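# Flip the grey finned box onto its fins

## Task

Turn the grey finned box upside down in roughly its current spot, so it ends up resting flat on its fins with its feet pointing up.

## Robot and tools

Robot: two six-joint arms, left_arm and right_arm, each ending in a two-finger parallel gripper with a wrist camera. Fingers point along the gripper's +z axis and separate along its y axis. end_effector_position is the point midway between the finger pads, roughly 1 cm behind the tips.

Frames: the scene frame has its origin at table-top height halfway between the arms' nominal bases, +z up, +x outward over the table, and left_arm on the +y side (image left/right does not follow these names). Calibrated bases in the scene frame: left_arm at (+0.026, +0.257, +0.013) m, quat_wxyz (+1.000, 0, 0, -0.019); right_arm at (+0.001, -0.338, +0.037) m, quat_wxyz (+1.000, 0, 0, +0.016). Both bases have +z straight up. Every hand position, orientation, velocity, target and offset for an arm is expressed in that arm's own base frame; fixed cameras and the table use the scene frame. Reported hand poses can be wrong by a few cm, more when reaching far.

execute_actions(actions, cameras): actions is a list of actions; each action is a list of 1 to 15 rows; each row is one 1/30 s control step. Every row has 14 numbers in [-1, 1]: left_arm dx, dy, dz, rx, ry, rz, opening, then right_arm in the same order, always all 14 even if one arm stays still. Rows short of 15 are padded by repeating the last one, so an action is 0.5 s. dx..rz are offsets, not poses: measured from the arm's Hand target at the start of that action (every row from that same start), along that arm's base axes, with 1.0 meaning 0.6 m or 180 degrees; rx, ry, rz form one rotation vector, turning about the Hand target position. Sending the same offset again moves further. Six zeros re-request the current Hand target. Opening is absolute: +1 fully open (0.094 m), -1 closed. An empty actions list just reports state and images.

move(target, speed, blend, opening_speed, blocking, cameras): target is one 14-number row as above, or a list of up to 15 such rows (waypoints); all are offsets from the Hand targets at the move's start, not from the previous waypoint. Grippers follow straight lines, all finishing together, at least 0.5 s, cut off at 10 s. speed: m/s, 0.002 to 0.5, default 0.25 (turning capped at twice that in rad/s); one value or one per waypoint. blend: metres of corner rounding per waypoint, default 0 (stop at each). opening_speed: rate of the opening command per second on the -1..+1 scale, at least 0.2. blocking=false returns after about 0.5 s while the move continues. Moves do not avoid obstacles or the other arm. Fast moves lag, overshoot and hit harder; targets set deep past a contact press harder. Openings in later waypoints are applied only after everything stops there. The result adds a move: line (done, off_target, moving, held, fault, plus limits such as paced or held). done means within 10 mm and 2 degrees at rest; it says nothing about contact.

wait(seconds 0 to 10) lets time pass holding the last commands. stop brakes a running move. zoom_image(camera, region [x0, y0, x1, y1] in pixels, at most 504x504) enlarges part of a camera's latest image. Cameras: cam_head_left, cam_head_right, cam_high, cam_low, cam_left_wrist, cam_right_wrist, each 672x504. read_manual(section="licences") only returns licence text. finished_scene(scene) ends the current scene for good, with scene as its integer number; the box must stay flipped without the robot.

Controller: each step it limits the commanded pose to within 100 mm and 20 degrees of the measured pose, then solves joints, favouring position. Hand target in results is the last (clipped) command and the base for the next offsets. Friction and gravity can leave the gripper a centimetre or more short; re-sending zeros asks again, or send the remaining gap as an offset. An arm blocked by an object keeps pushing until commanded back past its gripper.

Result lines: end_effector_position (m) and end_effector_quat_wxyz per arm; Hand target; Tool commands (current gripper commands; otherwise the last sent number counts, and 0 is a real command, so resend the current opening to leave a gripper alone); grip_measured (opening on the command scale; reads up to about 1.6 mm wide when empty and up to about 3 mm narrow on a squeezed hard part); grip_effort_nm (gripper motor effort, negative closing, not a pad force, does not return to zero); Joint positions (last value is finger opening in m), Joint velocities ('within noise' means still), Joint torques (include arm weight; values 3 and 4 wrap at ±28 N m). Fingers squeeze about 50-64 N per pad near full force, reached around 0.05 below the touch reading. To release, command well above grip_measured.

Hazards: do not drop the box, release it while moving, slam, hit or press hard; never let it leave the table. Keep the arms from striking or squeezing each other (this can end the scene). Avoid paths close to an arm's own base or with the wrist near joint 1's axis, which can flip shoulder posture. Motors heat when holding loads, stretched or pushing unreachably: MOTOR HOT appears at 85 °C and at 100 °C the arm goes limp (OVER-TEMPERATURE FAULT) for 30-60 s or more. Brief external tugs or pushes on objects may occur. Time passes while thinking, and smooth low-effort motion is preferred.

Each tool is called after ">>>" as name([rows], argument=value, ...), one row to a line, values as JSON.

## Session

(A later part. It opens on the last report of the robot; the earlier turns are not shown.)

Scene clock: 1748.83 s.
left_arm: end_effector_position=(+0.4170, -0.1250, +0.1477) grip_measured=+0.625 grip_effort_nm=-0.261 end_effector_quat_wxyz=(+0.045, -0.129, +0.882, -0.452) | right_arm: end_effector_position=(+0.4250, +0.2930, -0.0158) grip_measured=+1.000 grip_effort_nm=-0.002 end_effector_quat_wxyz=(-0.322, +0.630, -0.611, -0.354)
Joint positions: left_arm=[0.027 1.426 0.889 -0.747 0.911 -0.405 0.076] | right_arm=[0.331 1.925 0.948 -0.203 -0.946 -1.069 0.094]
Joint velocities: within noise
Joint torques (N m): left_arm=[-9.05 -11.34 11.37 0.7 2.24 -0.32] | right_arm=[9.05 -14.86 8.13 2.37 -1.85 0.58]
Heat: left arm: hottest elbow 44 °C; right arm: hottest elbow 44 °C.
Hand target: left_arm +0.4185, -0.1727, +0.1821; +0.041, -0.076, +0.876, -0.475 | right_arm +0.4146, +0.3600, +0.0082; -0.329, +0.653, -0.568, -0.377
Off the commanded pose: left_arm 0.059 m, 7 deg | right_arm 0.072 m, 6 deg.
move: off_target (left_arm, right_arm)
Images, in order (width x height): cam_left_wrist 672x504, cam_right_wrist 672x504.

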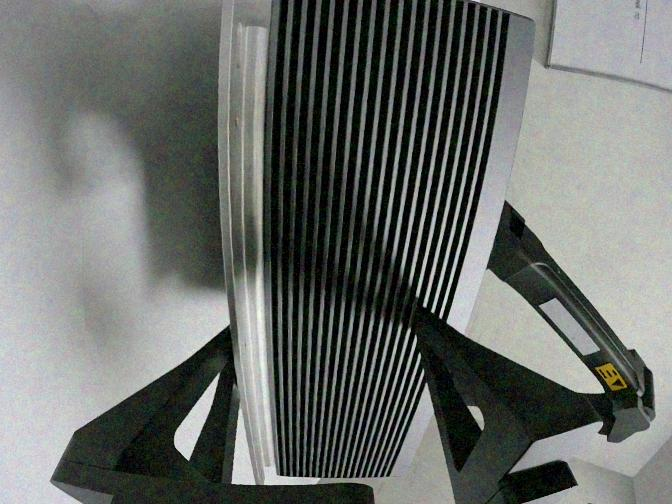

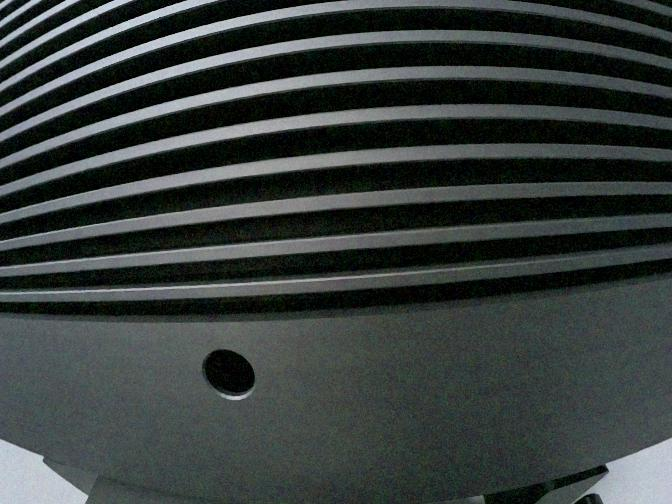

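>>> execute_actions(actions=[], cameras=["cam_left_wrist","cam_low","cam_head_left"])

Scene clock: 1786.87 s.
left_arm: end_effector_position=(+0.4170, -0.1250, +0.1477) grip_measured=+0.625 grip_effort_nm=-0.256 end_effector_quat_wxyz=(+0.045, -0.129, +0.882, -0.452) | right_arm: end_effector_position=(+0.4250, +0.2930, -0.0158) grip_measured=+1.000 grip_effort_nm=-0.007 end_effector_quat_wxyz=(-0.322, +0.630, -0.611, -0.354)
Joint positions: left_arm=[0.027 1.426 0.889 -0.747 0.911 -0.405 0.076] | right_arm=[0.331 1.925 0.948 -0.203 -0.946 -1.069 0.094]
Joint velocities: within noise
Joint torques (N m): left_arm=[-9.17 -11.22 11.41 0.73 2.23 -0.32] | right_arm=[9 -15.33 8.17 2.28 -1.86 0.62]
Heat: left arm: hottest elbow 45 °C; right arm: hottest elbow 44 °C.
Hand target: left_arm +0.4186, -0.1727, +0.1820; +0.042, -0.076, +0.876, -0.474 | right_arm +0.4146, +0.3600, +0.0082; -0.329, +0.653, -0.568, -0.377
Tool commands: left_gripper/opening=+0.62 right_gripper/opening=+1.0
Off the commanded pose: left_arm 0.059 m, 7 deg | right_arm 0.072 m, 6 deg.
Images, in order (width x height): cam_head_left 672x504, cam_low 672x504, cam_left_wrist 672x504.

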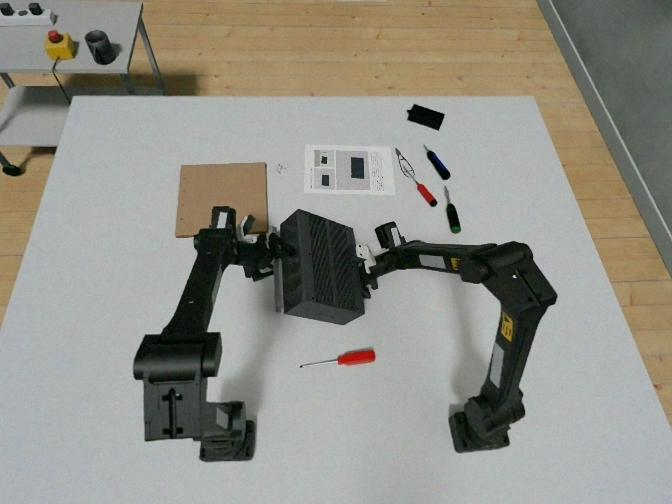

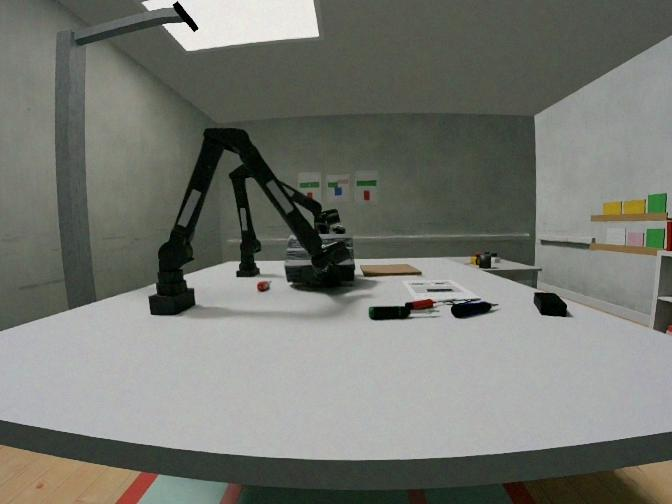

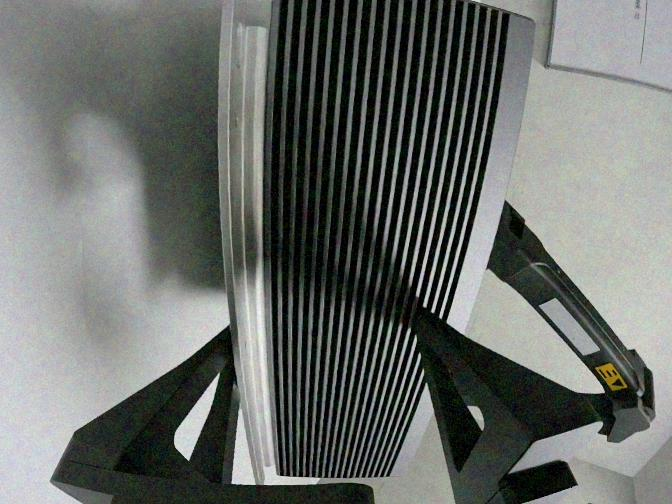

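>>> move(target=[0, 0, 0.035, 0.0, 0, 0, 0.62, 0, 0, 0, 0, 0, 0, 1.0], speed=0.04, cameras=["cam_left_wrist","cam_right_wrist"])

Scene clock: 1801.90 s.
left_arm: end_effector_position=(+0.4122, -0.1266, +0.1524) grip_measured=+0.625 grip_effort_nm=-0.232 end_effector_quat_wxyz=(+0.032, -0.131, +0.886, -0.444) | right_arm: end_effector_position=(+0.4227, +0.2954, -0.0178) grip_measured=+1.000 grip_effort_nm=-0.012 end_effector_quat_wxyz=(-0.322, +0.634, -0.606, -0.356)
Joint positions: left_arm=[0.02 1.417 0.904 -0.802 0.896 -0.398 0.076] | right_arm=[0.336 1.931 0.948 -0.201 -0.95 -1.078 0.094]
Joint velocities: within noise
Joint torques (N m): left_arm=[-8.53 -12.57 12.82 0.5 2.87 -0.36] | right_arm=[8.76 -15.56 8.2 2.09 -1.67 0.68]
Heat: left arm: hottest elbow 46 °C; right arm: hottest elbow 44 °C.
Hand target: left_arm +0.4184, -0.1727, +0.2029; +0.041, -0.076, +0.876, -0.474 | right_arm +0.4145, +0.3601, +0.0081; -0.328, +0.653, -0.568, -0.377
Off the commanded pose: left_arm 0.069 m, 7 deg | right_arm 0.070 m, 5 deg.
move: off_target (left_arm, right_arm)
Images, in order (width x height): cam_left_wrist 672x504, cam_right_wrist 672x504.

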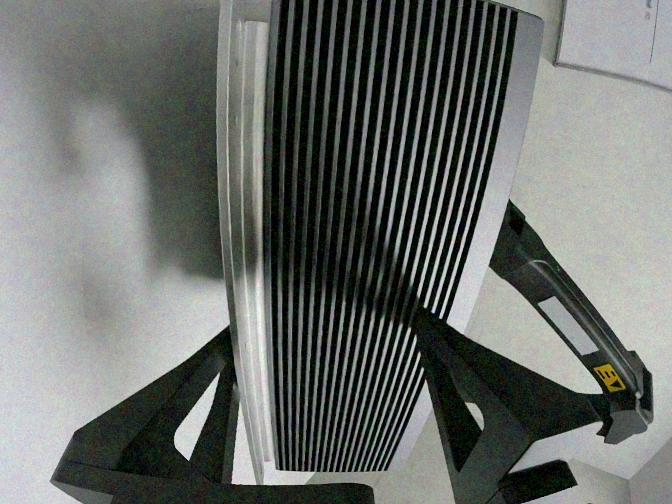

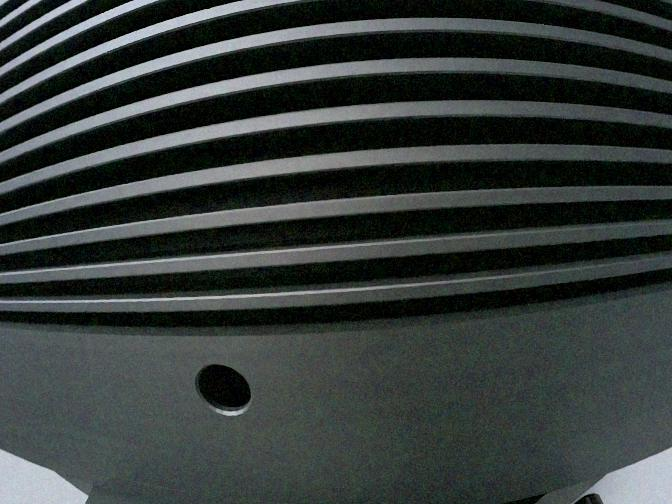

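>>> move(target=[0, 0.015, 0.045, 0.0, 0, 0, 0.60, 0, -0.05, 0, 0, 0, 0, 1.0], speed=0.04, opening_speed=0.2, cameras=["cam_left_wrist","cam_right_wrist"])

Scene clock: 1826.33 s.
left_arm: end_effector_position=(+0.4018, -0.1348, +0.1690) grip_measured=+0.604 grip_effort_nm=-0.217 end_effector_quat_wxyz=(+0.005, -0.127, +0.887, -0.444) | right_arm: end_effector_position=(+0.4141, +0.2947, -0.0219) grip_measured=+1.000 grip_effort_nm=-0.012 end_effector_quat_wxyz=(-0.315, +0.643, -0.597, -0.362)
Joint positions: left_arm=[0.002 1.399 0.939 -0.915 0.906 -0.379 0.075] | right_arm=[0.339 1.936 0.946 -0.235 -0.96 -1.124 0.094]
Joint velocities: within noise
Joint torques (N m): left_arm=[-5.3 -13.16 14.31 0.75 2.73 -0.22] | right_arm=[3.66 -16.67 7.16 1.05 -2.12 0.36]
Heat: left arm: hottest elbow 50 °C; right arm: hottest elbow 44 °C.
Hand target: left_arm +0.4185, -0.1637, +0.2300; +0.041, -0.076, +0.876, -0.474 | right_arm +0.4145, +0.3299, +0.0081; -0.328, +0.653, -0.568, -0.377
Off the commanded pose: left_arm 0.069 m, 8 deg | right_arm 0.046 m, 4 deg.
move: off_target (left_arm, right_arm)
Images, in order (width x height): cam_left_wrist 672x504, cam_right_wrist 672x504.

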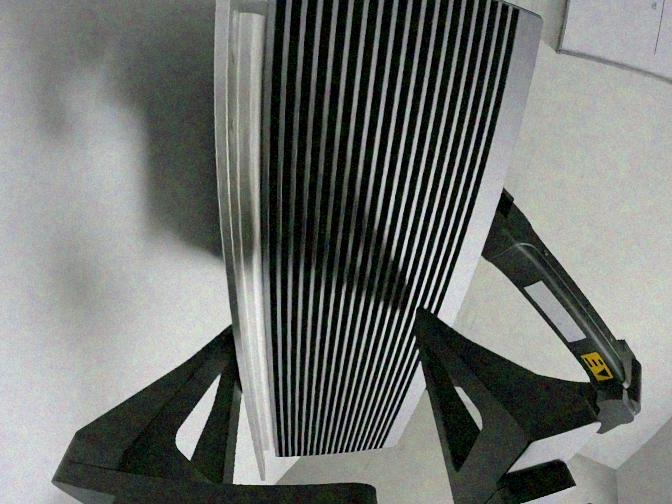

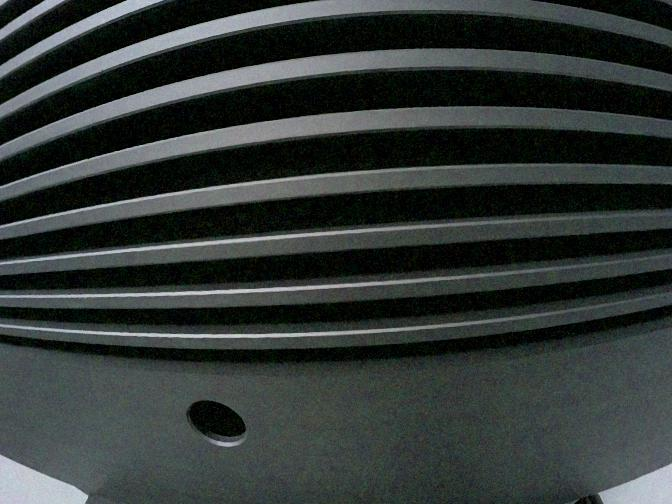

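>>> move(target=[0, 0, 0.01, 0.0, 0, 0, 0.60, 0, -0.16, 0, 0, 0, 0, 1.0], speed=0.05, cameras=["cam_left_wrist","cam_right_wrist"])

Scene clock: 1838.23 s.
left_arm: end_effector_position=(+0.3992, -0.1547, +0.1893) grip_measured=+0.603 grip_effort_nm=-0.159 end_effector_quat_wxyz=(+0.003, -0.102, +0.882, -0.460) | right_arm: end_effector_position=(+0.4014, +0.2361, -0.0026) grip_measured=+1.000 grip_effort_nm=-0.007 end_effector_quat_wxyz=(-0.315, +0.650, -0.574, -0.386)
Joint positions: left_arm=[-0.039 1.38 0.964 -0.932 0.937 -0.382 0.075] | right_arm=[0.209 1.894 0.946 -0.546 -1.041 -1.443 0.094]
Joint velocities: within noise
Joint torques (N m): left_arm=[-2.08 -11.81 13.9 0.98 1.37 -0.28] | right_arm=[-1.14 -14.45 6.19 0.5 -0.85 -0.16]
Heat: left arm: hottest elbow 50 °C; right arm: hottest elbow 43 °C.
Hand target: left_arm +0.4185, -0.1638, +0.2360; +0.041, -0.076, +0.876, -0.474 | right_arm +0.4145, +0.2339, +0.0081; -0.328, +0.653, -0.569, -0.377
Off the commanded pose: left_arm 0.051 m, 6 deg | right_arm 0.017 m, 2 deg.
move: off_target (left_arm, right_arm)
Images, in order (width x height): cam_left_wrist 672x504, cam_right_wrist 672x504.

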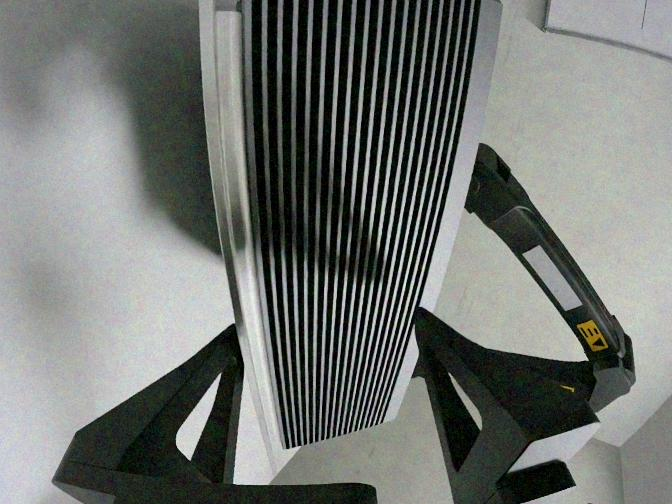

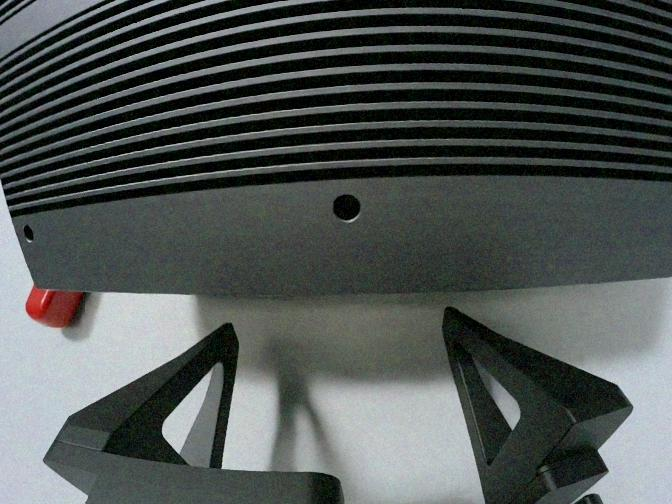

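>>> move([
  [0, 0, 0, 0, 0, 0, 0.60, 0, -0.17, 0.02, 0, 0, 0, 1.0],
  [0, 0, 0, 0, 0, 0, 0.60, 0, -0.17, 0.22, 0, 0, 0, 1.0],
  [0, 0, 0, 0, 0, 0, 0.60, 0, -0.03, 0.22, 0, 0, 0, 1.0],
], speed=0.12, blend=0.02, cameras=["cam_left_wrist","cam_right_wrist","cam_low"])

Scene clock: 1915.00 s.
left_arm: end_effector_position=(+0.3992, -0.1549, +0.1896) grip_measured=+0.603 grip_effort_nm=-0.159 end_effector_quat_wxyz=(+0.003, -0.102, +0.882, -0.460) | right_arm: end_effector_position=(+0.4156, +0.2113, +0.1345) grip_measured=+1.000 grip_effort_nm=0.002 end_effector_quat_wxyz=(-0.325, +0.648, -0.573, -0.382)
Joint positions: left_arm=[-0.04 1.38 0.965 -0.933 0.937 -0.382 0.075] | right_arm=[0.146 1.653 1.076 -0.986 -1.051 -1.544 0.094]
Joint velocities: within noise
Joint torques (N m): left_arm=[-1.85 -11.87 13.9 0.96 1.38 -0.27] | right_arm=[0.03 -13.68 6.41 0.92 -0.58 0.06]
Heat: left arm: hottest elbow 61 °C; right arm: hottest elbow 39 °C.
Hand target: left_arm +0.4185, -0.1638, +0.2361; +0.041, -0.076, +0.876, -0.475 | right_arm +0.4145, +0.2160, +0.1402; -0.329, +0.653, -0.568, -0.377
Off the commanded pose: left_arm 0.051 m, 6 deg | right_arm 0.007 m, 1 deg.
move: off_target (left_arm)
Images, in order (width x height): cam_low 672x504, cam_left_wrist 672x504, cam_right_wrist 672x504.

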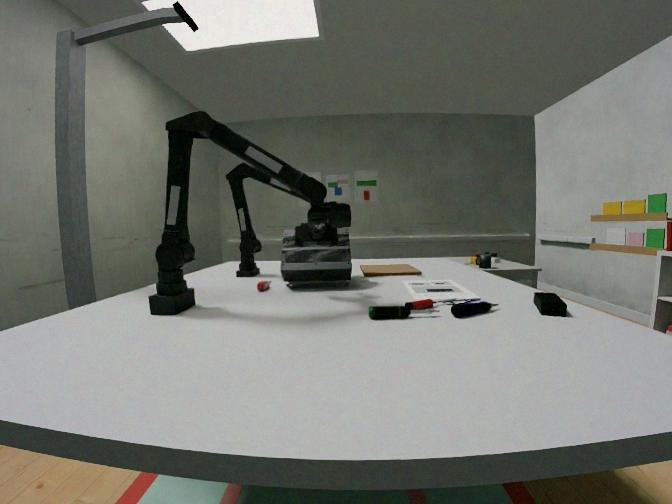

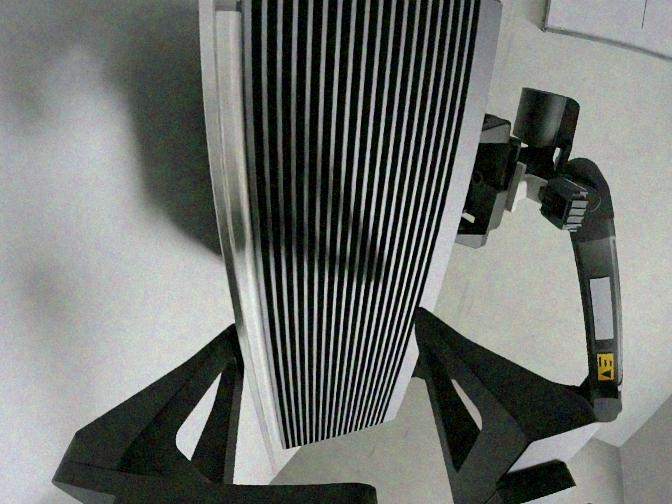

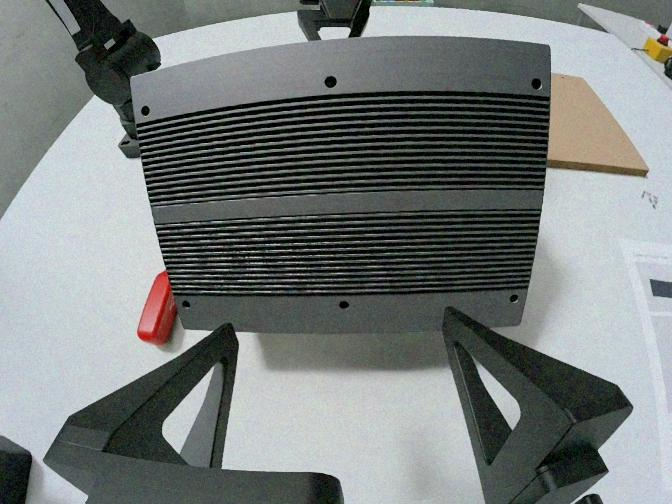

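>>> move(target=[0.0, -0.06, 0.06, 0.06, 0.01, 0, 0.60, 0, 0, 0, 0, 0, 0, 1.0], speed=0.05, cameras=["cam_left_wrist","cam_right_wrist"])

Scene clock: 1923.70 s.
left_arm: end_effector_position=(+0.4103, -0.1943, +0.2499) grip_measured=+0.603 grip_effort_nm=-0.115 end_effector_quat_wxyz=(+0.020, -0.085, +0.919, -0.385) | right_arm: end_effector_position=(+0.4157, +0.2113, +0.1344) grip_measured=+1.000 grip_effort_nm=-0.002 end_effector_quat_wxyz=(-0.325, +0.648, -0.573, -0.382)
Joint positions: left_arm=[-0.183 1.342 1.148 -1.063 0.739 -0.49 0.075] | right_arm=[0.146 1.653 1.076 -0.985 -1.051 -1.542 0.094]
Joint velocities: within noise
Joint torques (N m): left_arm=[-1.61 -9.58 12.46 0.85 0.35 -0.26] | right_arm=[0.26 -13.27 6.39 1.11 -0.6 0.06]
Heat: left arm: hottest elbow 61 °C; right arm: hottest elbow 39 °C.
Hand target: left_arm +0.4185, -0.1997, +0.2719; +0.035, -0.079, +0.917, -0.389 | right_arm +0.4146, +0.2160, +0.1401; -0.329, +0.653, -0.568, -0.377
Off the commanded pose: left_arm 0.024 m, 2 deg | right_arm 0.008 m, 1 deg.
move: off_target (left_arm)
Images, in order (width x height): cam_left_wrist 672x504, cam_right_wrist 672x504.

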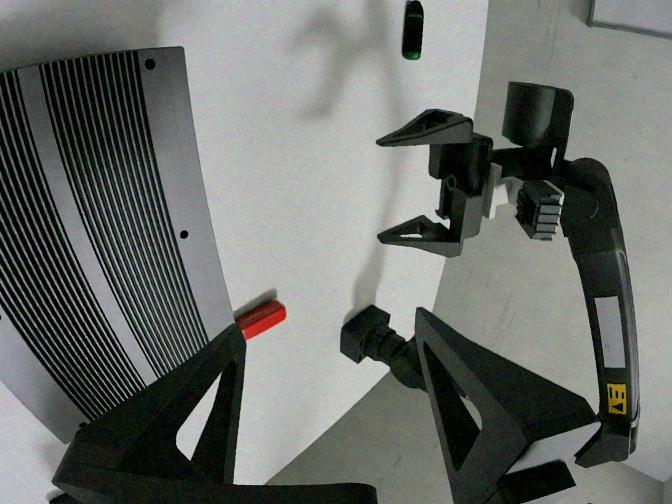

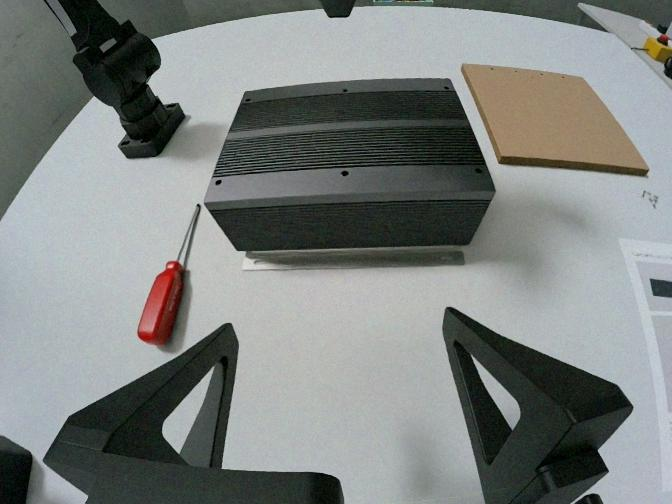

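>>> move(target=[0.0, 0.25, 0.0, 0, 0, 0, 0.9, 0, -0.1, 0, 0, 0, 0, 1.0], speed=0.2, cameras=["cam_head_left","cam_high"])

>>> zoom_image(camera="cam_head_left", region=[220, 180, 460, 360])

Scene clock: 1992.67 s.
left_arm: end_effector_position=(+0.4057, -0.0530, +0.2633) grip_measured=+0.897 grip_effort_nm=0.159 end_effector_quat_wxyz=(+0.026, -0.086, +0.917, -0.388) | right_arm: end_effector_position=(+0.4019, +0.1609, +0.1360) grip_measured=+1.000 grip_effort_nm=-0.007 end_effector_quat_wxyz=(-0.322, +0.651, -0.569, -0.385)
Joint positions: left_arm=[0.177 1.378 1.225 -1.435 0.799 -0.004 0.089] | right_arm=[0.033 1.654 1.076 -1.204 -1.039 -1.794 0.094]
Joint velocities: within noise
Joint torques (N m): left_arm=[-0.56 -7.41 11.9 0.25 0.69 0.02] | right_arm=[-2.02 -10.29 8.51 -0.2 -0.56 -0.12]
Heat: left arm: hottest elbow 54 °C; right arm: hottest elbow 39 °C.
Hand target: left_arm +0.4185, -0.0498, +0.2720; +0.035, -0.079, +0.917, -0.389 | right_arm +0.4145, +0.1560, +0.1401; -0.329, +0.653, -0.568, -0.377
Off the commanded pose: left_arm 0.016 m, 1 deg | right_arm 0.014 m, 1 deg.
move: off_target (left_arm, right_arm)
Images, in order (width x height): cam_head_left 672x504, cam_high 672x504.

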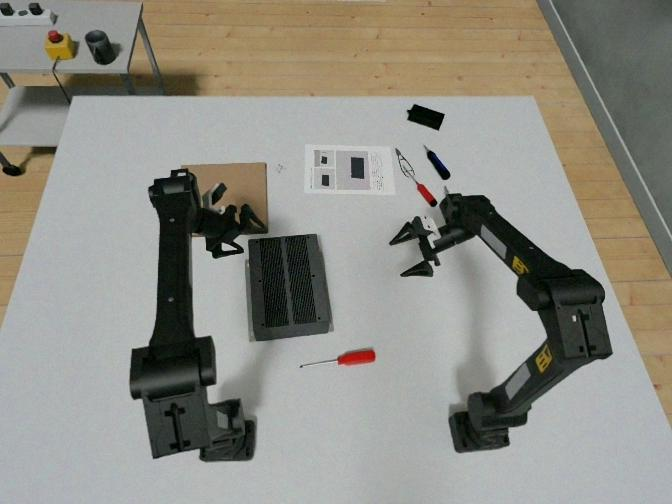

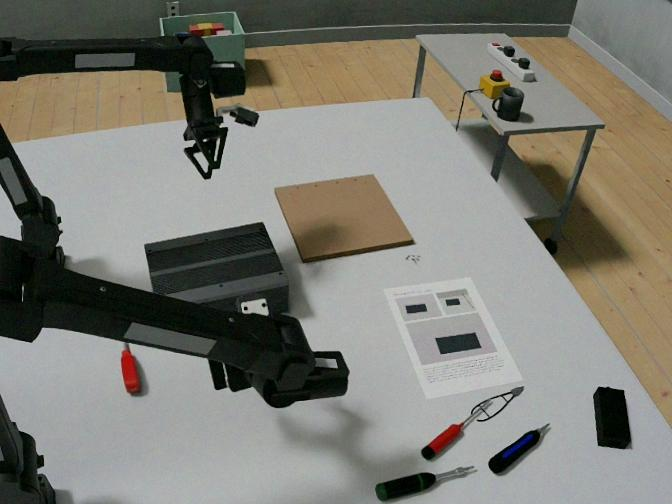

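Scaled by 2.100.

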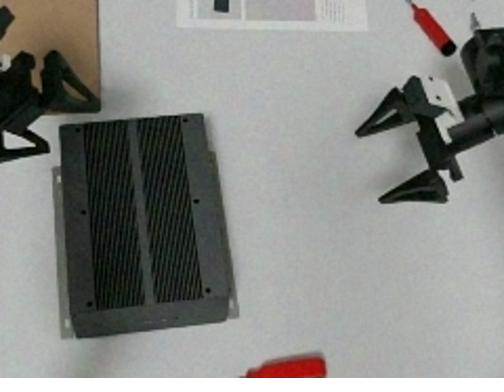

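>>> move([
  [0.0, 0.1, 0.05, 0, 0, 0, 0.9, -0.2, 0.1, 0.15, -0.0175, -0.158, -0.205, 0.2],
  [0.0, 0.1, 0.05, 0, 0, 0, 0.9, -0.334, 0.442, 0.1, -0.035, -0.316, -0.41, 0.2],
], speed=0.2, blend=0.03, cameras=["cam_head_left","cam_right_wrist","cam_low"])

Scene clock: 2121.33 s.
left_arm: end_effector_position=(+0.4068, +0.0021, +0.2960) grip_measured=+0.897 grip_effort_nm=0.154 end_effector_quat_wxyz=(+0.027, -0.083, +0.916, -0.391) | right_arm: end_effector_position=(+0.2168, +0.4098, +0.1943) grip_measured=+0.202 grip_effort_nm=-0.090 end_effector_quat_wxyz=(+0.654, -0.310, +0.641, -0.256)
Joint positions: left_arm=[0.313 1.434 1.364 -1.659 0.794 0.199 0.089] | right_arm=[1.458 1.589 0.66 0.858 1.38 -0.754 0.056]
Joint velocities: within noise
Joint torques (N m): left_arm=[0.03 -7.94 11.78 0.02 0.45 0.01] | right_arm=[-0.21 -9.11 7.45 2.21 0 -0.07]
Heat: left arm: hottest elbow 53 °C; right arm: hottest elbow 42 °C.
Hand target: left_arm +0.4185, +0.0103, +0.3020; +0.035, -0.079, +0.917, -0.389 | right_arm +0.2141, +0.4213, +0.2001; +0.662, -0.305, +0.638, -0.248
Off the commanded pose: left_arm 0.015 m, 1 deg | right_arm 0.013 m, 1 deg.
move: off_target (left_arm, right_arm)
Images, in order (width x height): cam_head_left 672x504, cam_low 672x504, cam_right_wrist 672x504.

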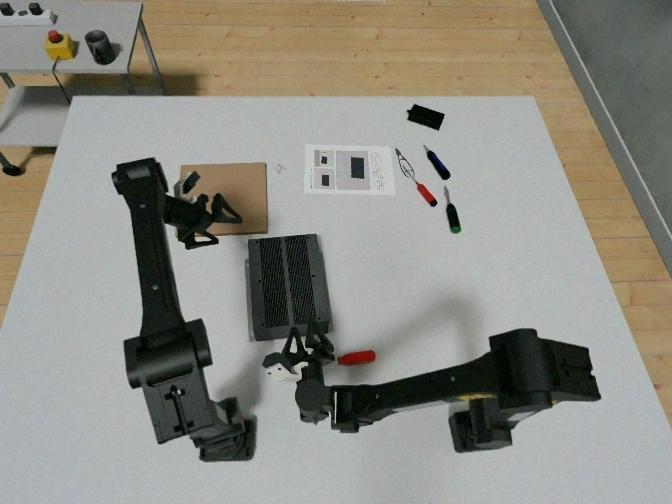

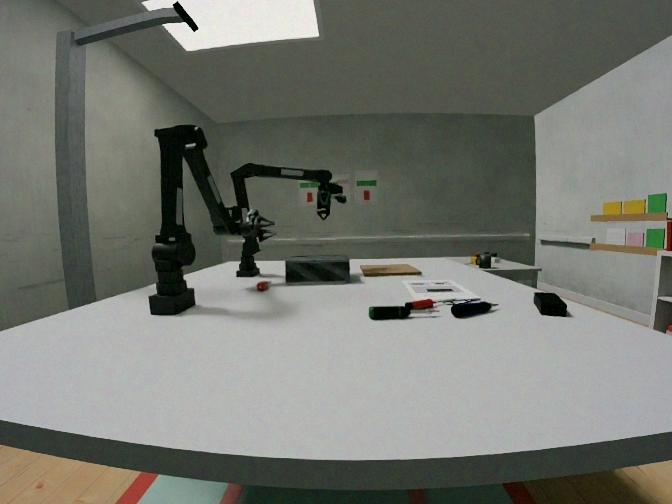

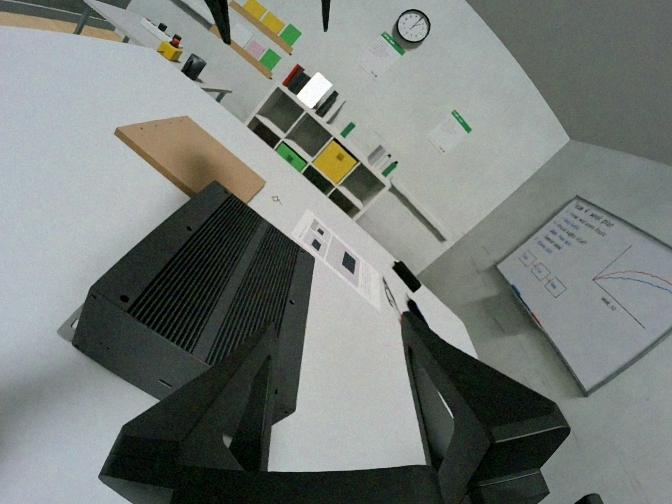

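>>> move([
  [-0.02, 0.013, -0.2, -0.06, -0.01, 0, 1.0, 0.2, -0.35, 0.08, 0.0175, 0.158, 0.205, 1.0],
  [-0.039, 0.013, -0.42, -0.06, -0.01, 0, 1.0, 0.334, -0.36, 0.04, 0.035, 0.316, 0.41, 1.0],
  [-0.039, 0.013, -0.457, -0.06, -0.01, 0, 1.0, 0.334, -0.302, -0.32, 0.035, 0.316, 0.41, 1.0],
  [-0.039, 0.013, -0.457, -0.06, -0.01, 0, 1.0, 0.334, -0.202, -0.32, 0.035, 0.316, 0.41, 1.0],
], speed=0.25, blend=0.03, cameras=["cam_head_left","cam_right_wrist","cam_left_wrist"])

Scene clock: 2189.90 s.
left_arm: end_effector_position=(+0.3979, +0.0152, +0.0389) grip_measured=+0.997 grip_effort_nm=0.154 end_effector_quat_wxyz=(+0.046, -0.072, +0.878, -0.472) | right_arm: end_effector_position=(+0.4125, +0.2985, +0.0118) grip_measured=+0.998 grip_effort_nm=0.071 end_effector_quat_wxyz=(-0.329, +0.654, -0.566, -0.378)
Joint positions: left_arm=[0.399 1.787 0.957 -1.06 0.952 0.401 0.094] | right_arm=[0.336 1.882 0.967 -0.331 -1.018 -1.196 0.094]
Joint velocities: within noise
Joint torques (N m): left_arm=[0.03 -9.64 5.12 0.44 0.65 0.02] | right_arm=[-0.21 -13.22 5.33 1.46 -0.5 0.04]
Heat: left arm: hottest elbow 55 °C; right arm: hottest elbow 42 °C.
Hand target: left_arm +0.3951, +0.0180, +0.0279; +0.042, -0.076, +0.876, -0.475 | right_arm +0.4146, +0.3000, +0.0081; -0.329, +0.653, -0.568, -0.377
Off the commanded pose: left_arm 0.012 m, 1 deg | right_arm 0.004 m, 0 deg.
move: off_target (left_arm)
Images, in order (width x height): cam_head_left 672x504, cam_left_wrist 672x504, cam_right_wrist 672x504.

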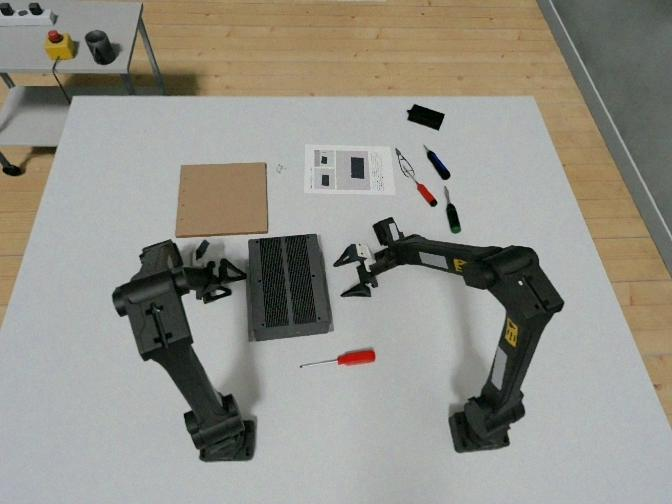

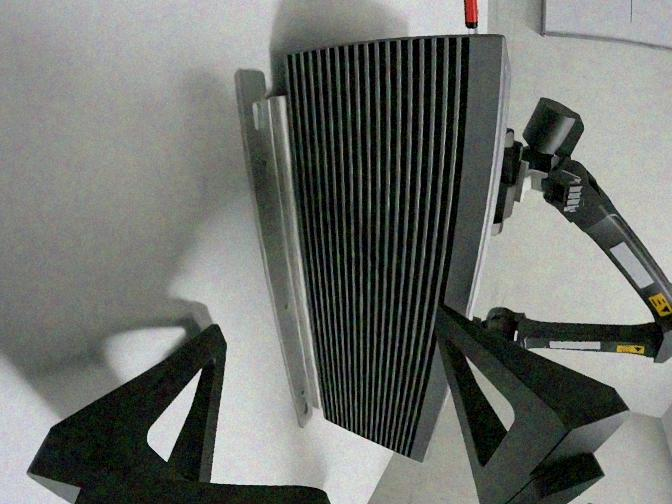

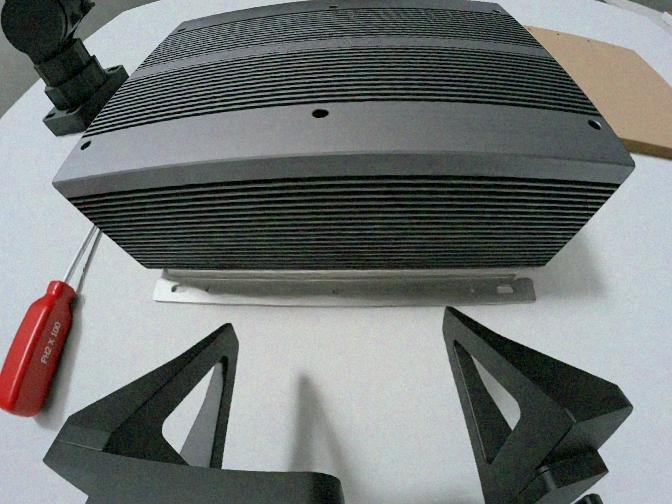

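>>> move([
  [0.05, 0.008, 0, 0, 0, 0, 1.0, 0, 0, 0, 0, 0, 0, 1.0],
  [0.06, -0.19, 0.0, 0, 0, 0, 1.0, 0, 0, 0, 0, 0, 0, 1.0],
], speed=0.06, cameras=["cam_left_wrist","cam_right_wrist"])

Scene clock: 2210.23 s.
left_arm: end_effector_position=(+0.4463, -0.0369, +0.0334) grip_measured=+0.997 grip_effort_nm=0.159 end_effector_quat_wxyz=(+0.081, -0.119, +0.874, -0.464) | right_arm: end_effector_position=(+0.4122, +0.2945, +0.0083) grip_measured=+0.998 grip_effort_nm=0.076 end_effector_quat_wxyz=(-0.324, +0.650, -0.575, -0.376)
Joint positions: left_arm=[0.242 1.752 0.898 -0.619 0.977 -0.081 0.094] | right_arm=[0.33 1.883 0.961 -0.33 -1.008 -1.186 0.094]
Joint velocities: within noise
Joint torques (N m): left_arm=[-10.64 -11.63 3.95 0.75 1.17 -0.12] | right_arm=[-0.32 -12.69 5.93 1.61 -0.93 -0.08]
Heat: left arm: hottest elbow 50 °C; right arm: hottest elbow 41 °C.
Hand target: left_arm +0.4310, -0.0960, +0.0279; +0.041, -0.076, +0.876, -0.474 | right_arm +0.4145, +0.3000, +0.0080; -0.329, +0.653, -0.568, -0.377
Off the commanded pose: left_arm 0.061 m, 7 deg | right_arm 0.006 m, 1 deg.
move: off_target (left_arm)
Images, in order (width x height): cam_left_wrist 672x504, cam_right_wrist 672x504.

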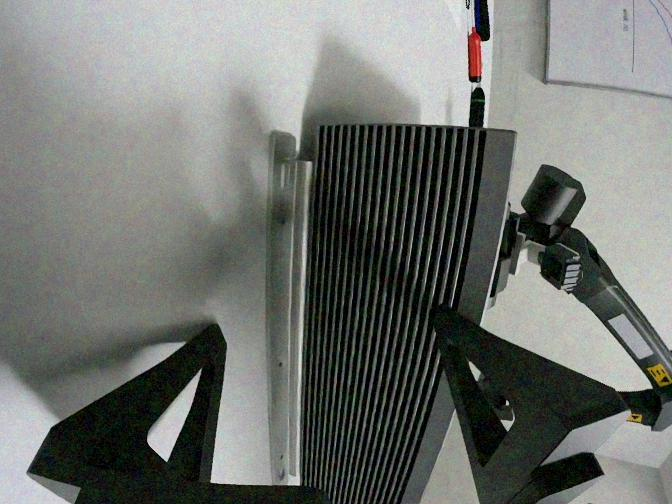

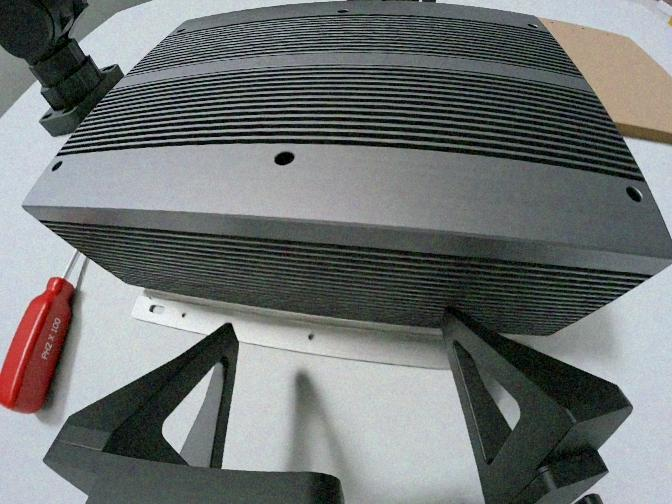

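>>> move([
  [0.0, 0.15, 0, 0, 0, 0, 1.0, 0, 0, 0, 0, 0, 0, 1.0],
  [-0.03, 0.14, 0.0, 0, 0, 0, 1.0, 0, 0.0, 0, 0, 0, 0, 1.0],
  [-0.03, 0.05, 0.0, 0, 0, 0, 1.0, 0, 0.05, 0, 0, 0, 0, 1.0],
  [-0.03, 0.0, 0.0, 0, 0, 0, 1.0, -0.0, 0.09, 0, 0, 0, 0, 1.0],
], speed=0.07, cameras=["cam_left_wrist","cam_right_wrist"])

Scene clock: 2230.47 s.
left_arm: end_effector_position=(+0.4184, -0.0358, +0.0330) grip_measured=+0.997 grip_effort_nm=0.154 end_effector_quat_wxyz=(+0.079, -0.117, +0.874, -0.465) | right_arm: end_effector_position=(+0.4301, +0.2991, +0.0100) grip_measured=+0.999 grip_effort_nm=0.071 end_effector_quat_wxyz=(-0.330, +0.616, -0.614, -0.368)
Joint positions: left_arm=[0.263 1.709 0.83 -0.635 0.982 -0.034 0.094] | right_arm=[0.334 1.883 0.959 -0.217 -0.972 -1.011 0.094]
Joint velocities: within noise
Joint torques (N m): left_arm=[-11.99 -10.34 4.9 1.46 0.99 -0.47] | right_arm=[7.71 -11.16 7.32 2.62 -0.86 -0.08]
Heat: left arm: hottest elbow 47 °C; right arm: hottest elbow 41 °C.
Hand target: left_arm +0.4130, -0.0960, +0.0277; +0.041, -0.076, +0.876, -0.474 | right_arm +0.4145, +0.3541, +0.0082; -0.329, +0.653, -0.568, -0.377
Off the commanded pose: left_arm 0.061 m, 6 deg | right_arm 0.057 m, 7 deg.
move: off_target (left_arm, right_arm)
Images, in order (width x height): cam_left_wrist 672x504, cam_right_wrist 672x504.

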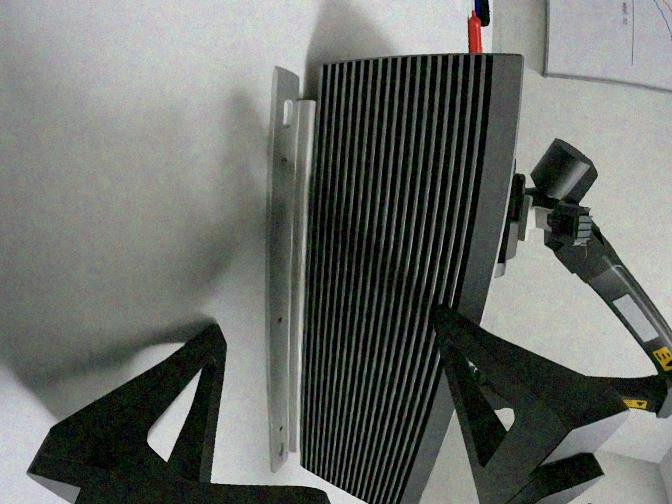

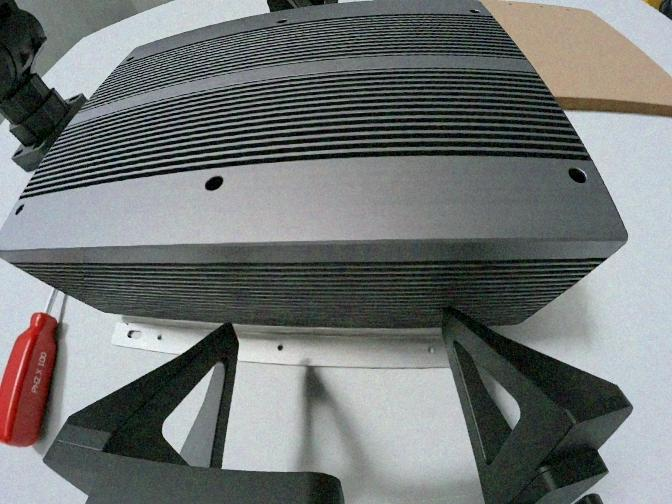

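>>> move([
  [0.008, -0.025, 0.047, 0, 0, 0, 1.0, -0.01, 0.02, 0, 0, 0, 0, 1.0],
  [0.008, -0.042, 0.127, 0, 0, 0, 1.0, -0.01, 0.02, 0.0, 0, 0, 0, 1.0],
  [0.016, -0.085, 0.192, 0, 0, 0, 1.0, -0.01, 0.02, 0.0, 0, 0, 0, 1.0],
], speed=0.04, blend=0.005, cameras=["cam_left_wrist","cam_right_wrist"])

Scene clock: 2252.00 s.
left_arm: end_effector_position=(+0.4175, -0.1066, +0.1283) grip_measured=+0.997 grip_effort_nm=0.164 end_effector_quat_wxyz=(+0.049, -0.119, +0.876, -0.464) | right_arm: end_effector_position=(+0.4266, +0.2962, -0.0171) grip_measured=+0.999 grip_effort_nm=0.046 end_effector_quat_wxyz=(-0.318, +0.618, -0.628, -0.349)
Joint positions: left_arm=[0.082 1.476 0.874 -0.742 0.953 -0.306 0.094] | right_arm=[0.342 1.921 0.94 -0.168 -0.918 -1.002 0.094]
Joint velocities: within noise
Joint torques (N m): left_arm=[-8.41 -9.47 10.02 1.29 1.3 -0.27] | right_arm=[9.05 -15.44 7.38 2.35 -2.71 0.19]
Heat: left arm: hottest elbow 46 °C; right arm: hottest elbow 42 °C.
Hand target: left_arm +0.4226, -0.1470, +0.1430; +0.041, -0.076, +0.876, -0.475 | right_arm +0.4084, +0.3660, +0.0080; -0.328, +0.653, -0.568, -0.377
Off the commanded pose: left_arm 0.043 m, 5 deg | right_arm 0.076 m, 9 deg.
move: off_target (left_arm, right_arm)
Images, in order (width x height): cam_left_wrist 672x504, cam_right_wrist 672x504.

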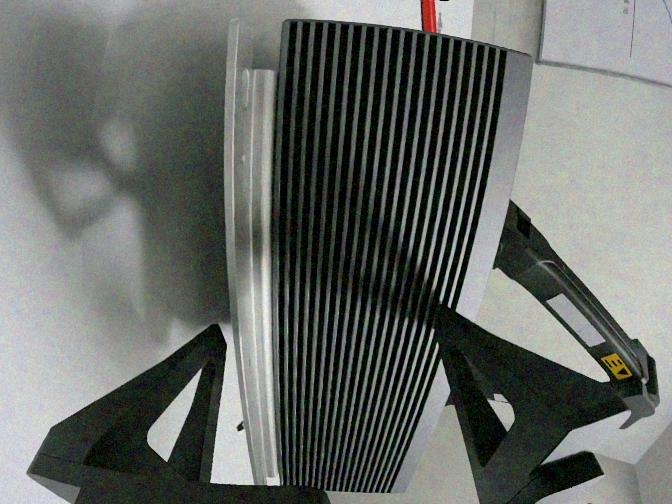

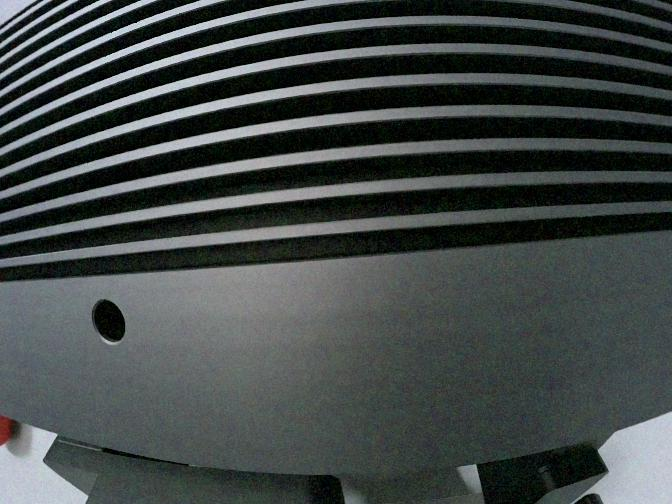

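>>> move(target=[0.0, -0.015, 0.045, 0, 0, 0, 1.0, 0.0, 0.0, 0, 0, 0, 0, 1.0], speed=0.04, cameras=[])

>>> move(target=[0.0, -0.012, 0.025, 0, 0, 0, 0.70, 0.0, 0.0, 0, 0, 0, 0, 1.0], speed=0.03, opening_speed=0.3, cameras=["cam_left_wrist"])

Scene clock: 2259.70 s.
left_arm: end_effector_position=(+0.4154, -0.1175, +0.1397) grip_measured=+0.997 grip_effort_nm=0.159 end_effector_quat_wxyz=(+0.036, -0.126, +0.878, -0.460) | right_arm: end_effector_position=(+0.4260, +0.2964, -0.0169) grip_measured=+0.999 grip_effort_nm=0.046 end_effector_quat_wxyz=(-0.320, +0.622, -0.624, -0.348)
Joint positions: left_arm=[0.053 1.454 0.889 -0.772 0.94 -0.353 0.094] | right_arm=[0.342 1.921 0.939 -0.168 -0.921 -1.014 0.094]
Joint velocities: within noise
Joint torques (N m): left_arm=[-7.82 -11.22 11.4 0.75 1.61 -0.15] | right_arm=[9.93 -14.86 7.8 1.99 -2.54 0.32]
Heat: left arm: hottest elbow 46 °C; right arm: hottest elbow 41 °C.
Hand target: left_arm +0.4226, -0.1559, +0.1700; +0.042, -0.076, +0.876, -0.474 | right_arm +0.4083, +0.3660, +0.0080; -0.328, +0.653, -0.568, -0.377
Off the commanded pose: left_arm 0.050 m, 6 deg | right_arm 0.076 m, 8 deg.
move: off_target (left_arm, right_arm)
No camera images: "cameras" was empty.

Scene clock: 2261.03 s.
left_arm: end_effector_position=(+0.4140, -0.1201, +0.1452) grip_measured=+0.705 grip_effort_nm=-0.217 end_effector_quat_wxyz=(+0.032, -0.133, +0.882, -0.451) | right_arm: end_effector_position=(+0.4253, +0.2969, -0.0168) grip_measured=+0.999 grip_effort_nm=0.042 end_effector_quat_wxyz=(-0.321, +0.622, -0.622, -0.351)
Joint positions: left_arm=[0.041 1.438 0.899 -0.793 0.917 -0.376 0.08] | right_arm=[0.342 1.922 0.939 -0.166 -0.929 -1.016 0.094]
Joint velocities: within noise
Joint torques (N m): left_arm=[-8.35 -11.52 12.16 0.8 2.32 -0.2] | right_arm=[9.47 -14.74 7.61 2.24 -2.17 0.32]
Heat: left arm: hottest elbow 46 °C; right arm: hottest elbow 41 °C.
Hand target: left_arm +0.4226, -0.1632, +0.1849; +0.041, -0.076, +0.876, -0.474 | right_arm +0.4083, +0.3660, +0.0081; -0.328, +0.653, -0.568, -0.377
Off the commanded pose: left_arm 0.059 m, 7 deg | right_arm 0.075 m, 8 deg.
move: off_target (left_arm, right_arm)
Images, in order (width x height): cam_left_wrist 672x504.

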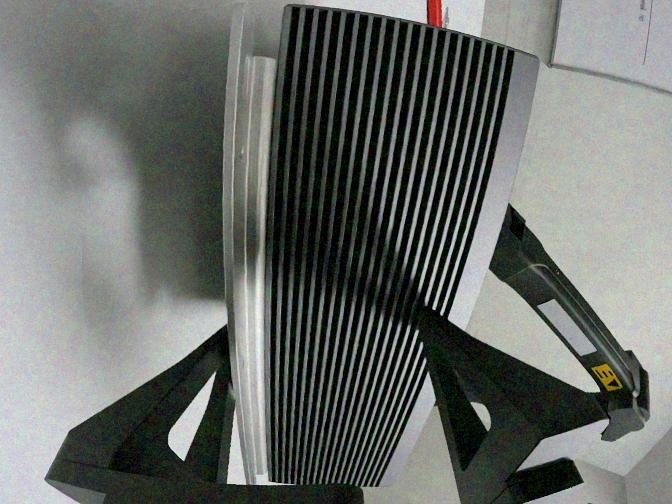

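>>> move(target=[0.0, -0.012, 0.03, 0, 0, 0, 0.62, 0.0, 0.0, 0, 0, 0, 0, 1.0], speed=0.03, opening_speed=0.3, cameras=["cam_left_wrist"])

>>> move(target=[0.0, 0.01, 0.045, 0.0, 0, 0, 0.60, 0, -0.04, 0, 0, 0, 0, 1.0], speed=0.04, opening_speed=0.2, cameras=["cam_left_wrist","cam_right_wrist"])

Scene clock: 2269.03 s.
left_arm: end_effector_position=(+0.4111, -0.1221, +0.1491) grip_measured=+0.625 grip_effort_nm=-0.237 end_effector_quat_wxyz=(+0.028, -0.131, +0.886, -0.444) | right_arm: end_effector_position=(+0.4237, +0.2973, -0.0175) grip_measured=+0.999 grip_effort_nm=0.046 end_effector_quat_wxyz=(-0.322, +0.623, -0.618, -0.355)
Joint positions: left_arm=[0.032 1.427 0.907 -0.822 0.901 -0.372 0.076] | right_arm=[0.342 1.926 0.939 -0.166 -0.937 -1.024 0.094]
Joint velocities: within noise
Joint torques (N m): left_arm=[-9 -12.69 13.34 0.66 2.84 -0.48] | right_arm=[9.99 -15.21 7.66 2.14 -1.9 0.44]
Heat: left arm: hottest elbow 48 °C; right arm: hottest elbow 41 °C.
Hand target: left_arm +0.4226, -0.1704, +0.2031; +0.042, -0.076, +0.876, -0.474 | right_arm +0.4084, +0.3660, +0.0081; -0.328, +0.653, -0.568, -0.377
Off the commanded pose: left_arm 0.073 m, 7 deg | right_arm 0.075 m, 7 deg.
move: off_target (left_arm, right_arm)
Images, in order (width x height): cam_left_wrist 672x504.

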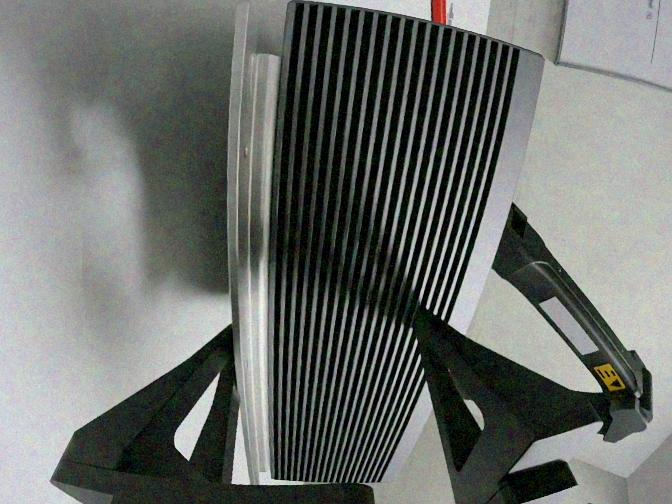

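Scene clock: 2270.27 s.
left_arm: end_effector_position=(+0.4020, -0.1308, +0.1675) grip_measured=+0.605 grip_effort_nm=-0.227 end_effector_quat_wxyz=(+0.004, -0.131, +0.887, -0.442) | right_arm: end_effector_position=(+0.4162, +0.2968, -0.0218) grip_measured=+0.999 grip_effort_nm=0.046 end_effector_quat_wxyz=(-0.318, +0.633, -0.608, -0.358)
Joint positions: left_arm=[0.012 1.403 0.941 -0.925 0.903 -0.371 0.075] | right_arm=[0.344 1.932 0.934 -0.186 -0.946 -1.066 0.094]
Joint velocities: within noise
Joint torques (N m): left_arm=[-6.42 -12.92 14.89 0.94 2.88 -0.29] | right_arm=[6.12 -16.73 7.17 1.09 -2.24 0.21]
Heat: left arm: hottest elbow 48 °C; right arm: hottest elbow 41 °C.
Hand target: left_arm +0.4227, -0.1643, +0.2300; +0.042, -0.076, +0.876, -0.474 | right_arm +0.4084, +0.3420, +0.0080; -0.329, +0.653, -0.568, -0.377
Off the commanded pose: left_arm 0.074 m, 9 deg | right_arm 0.055 m, 6 deg.
move: off_target (left_arm, right_arm)
Images, in order (width x height): cam_left_wrist 672x504, cam_right_wrist 672x504.

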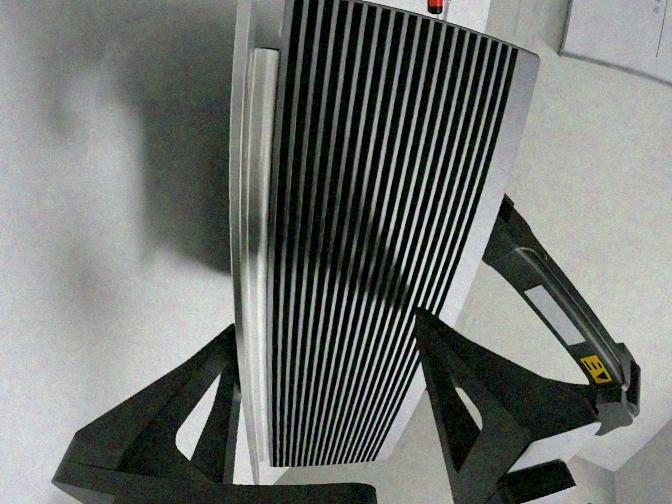

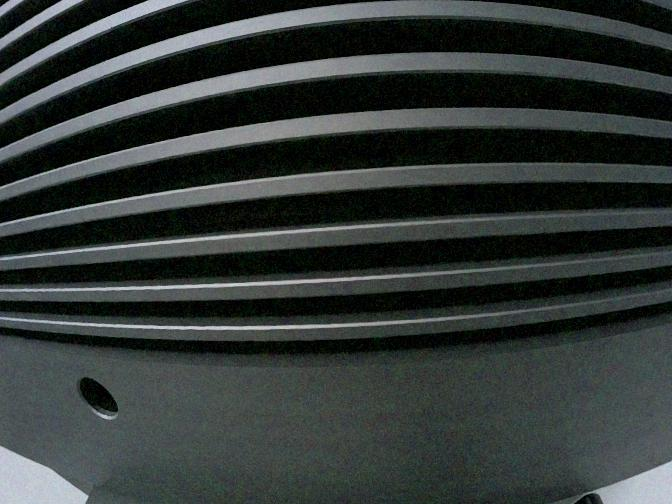

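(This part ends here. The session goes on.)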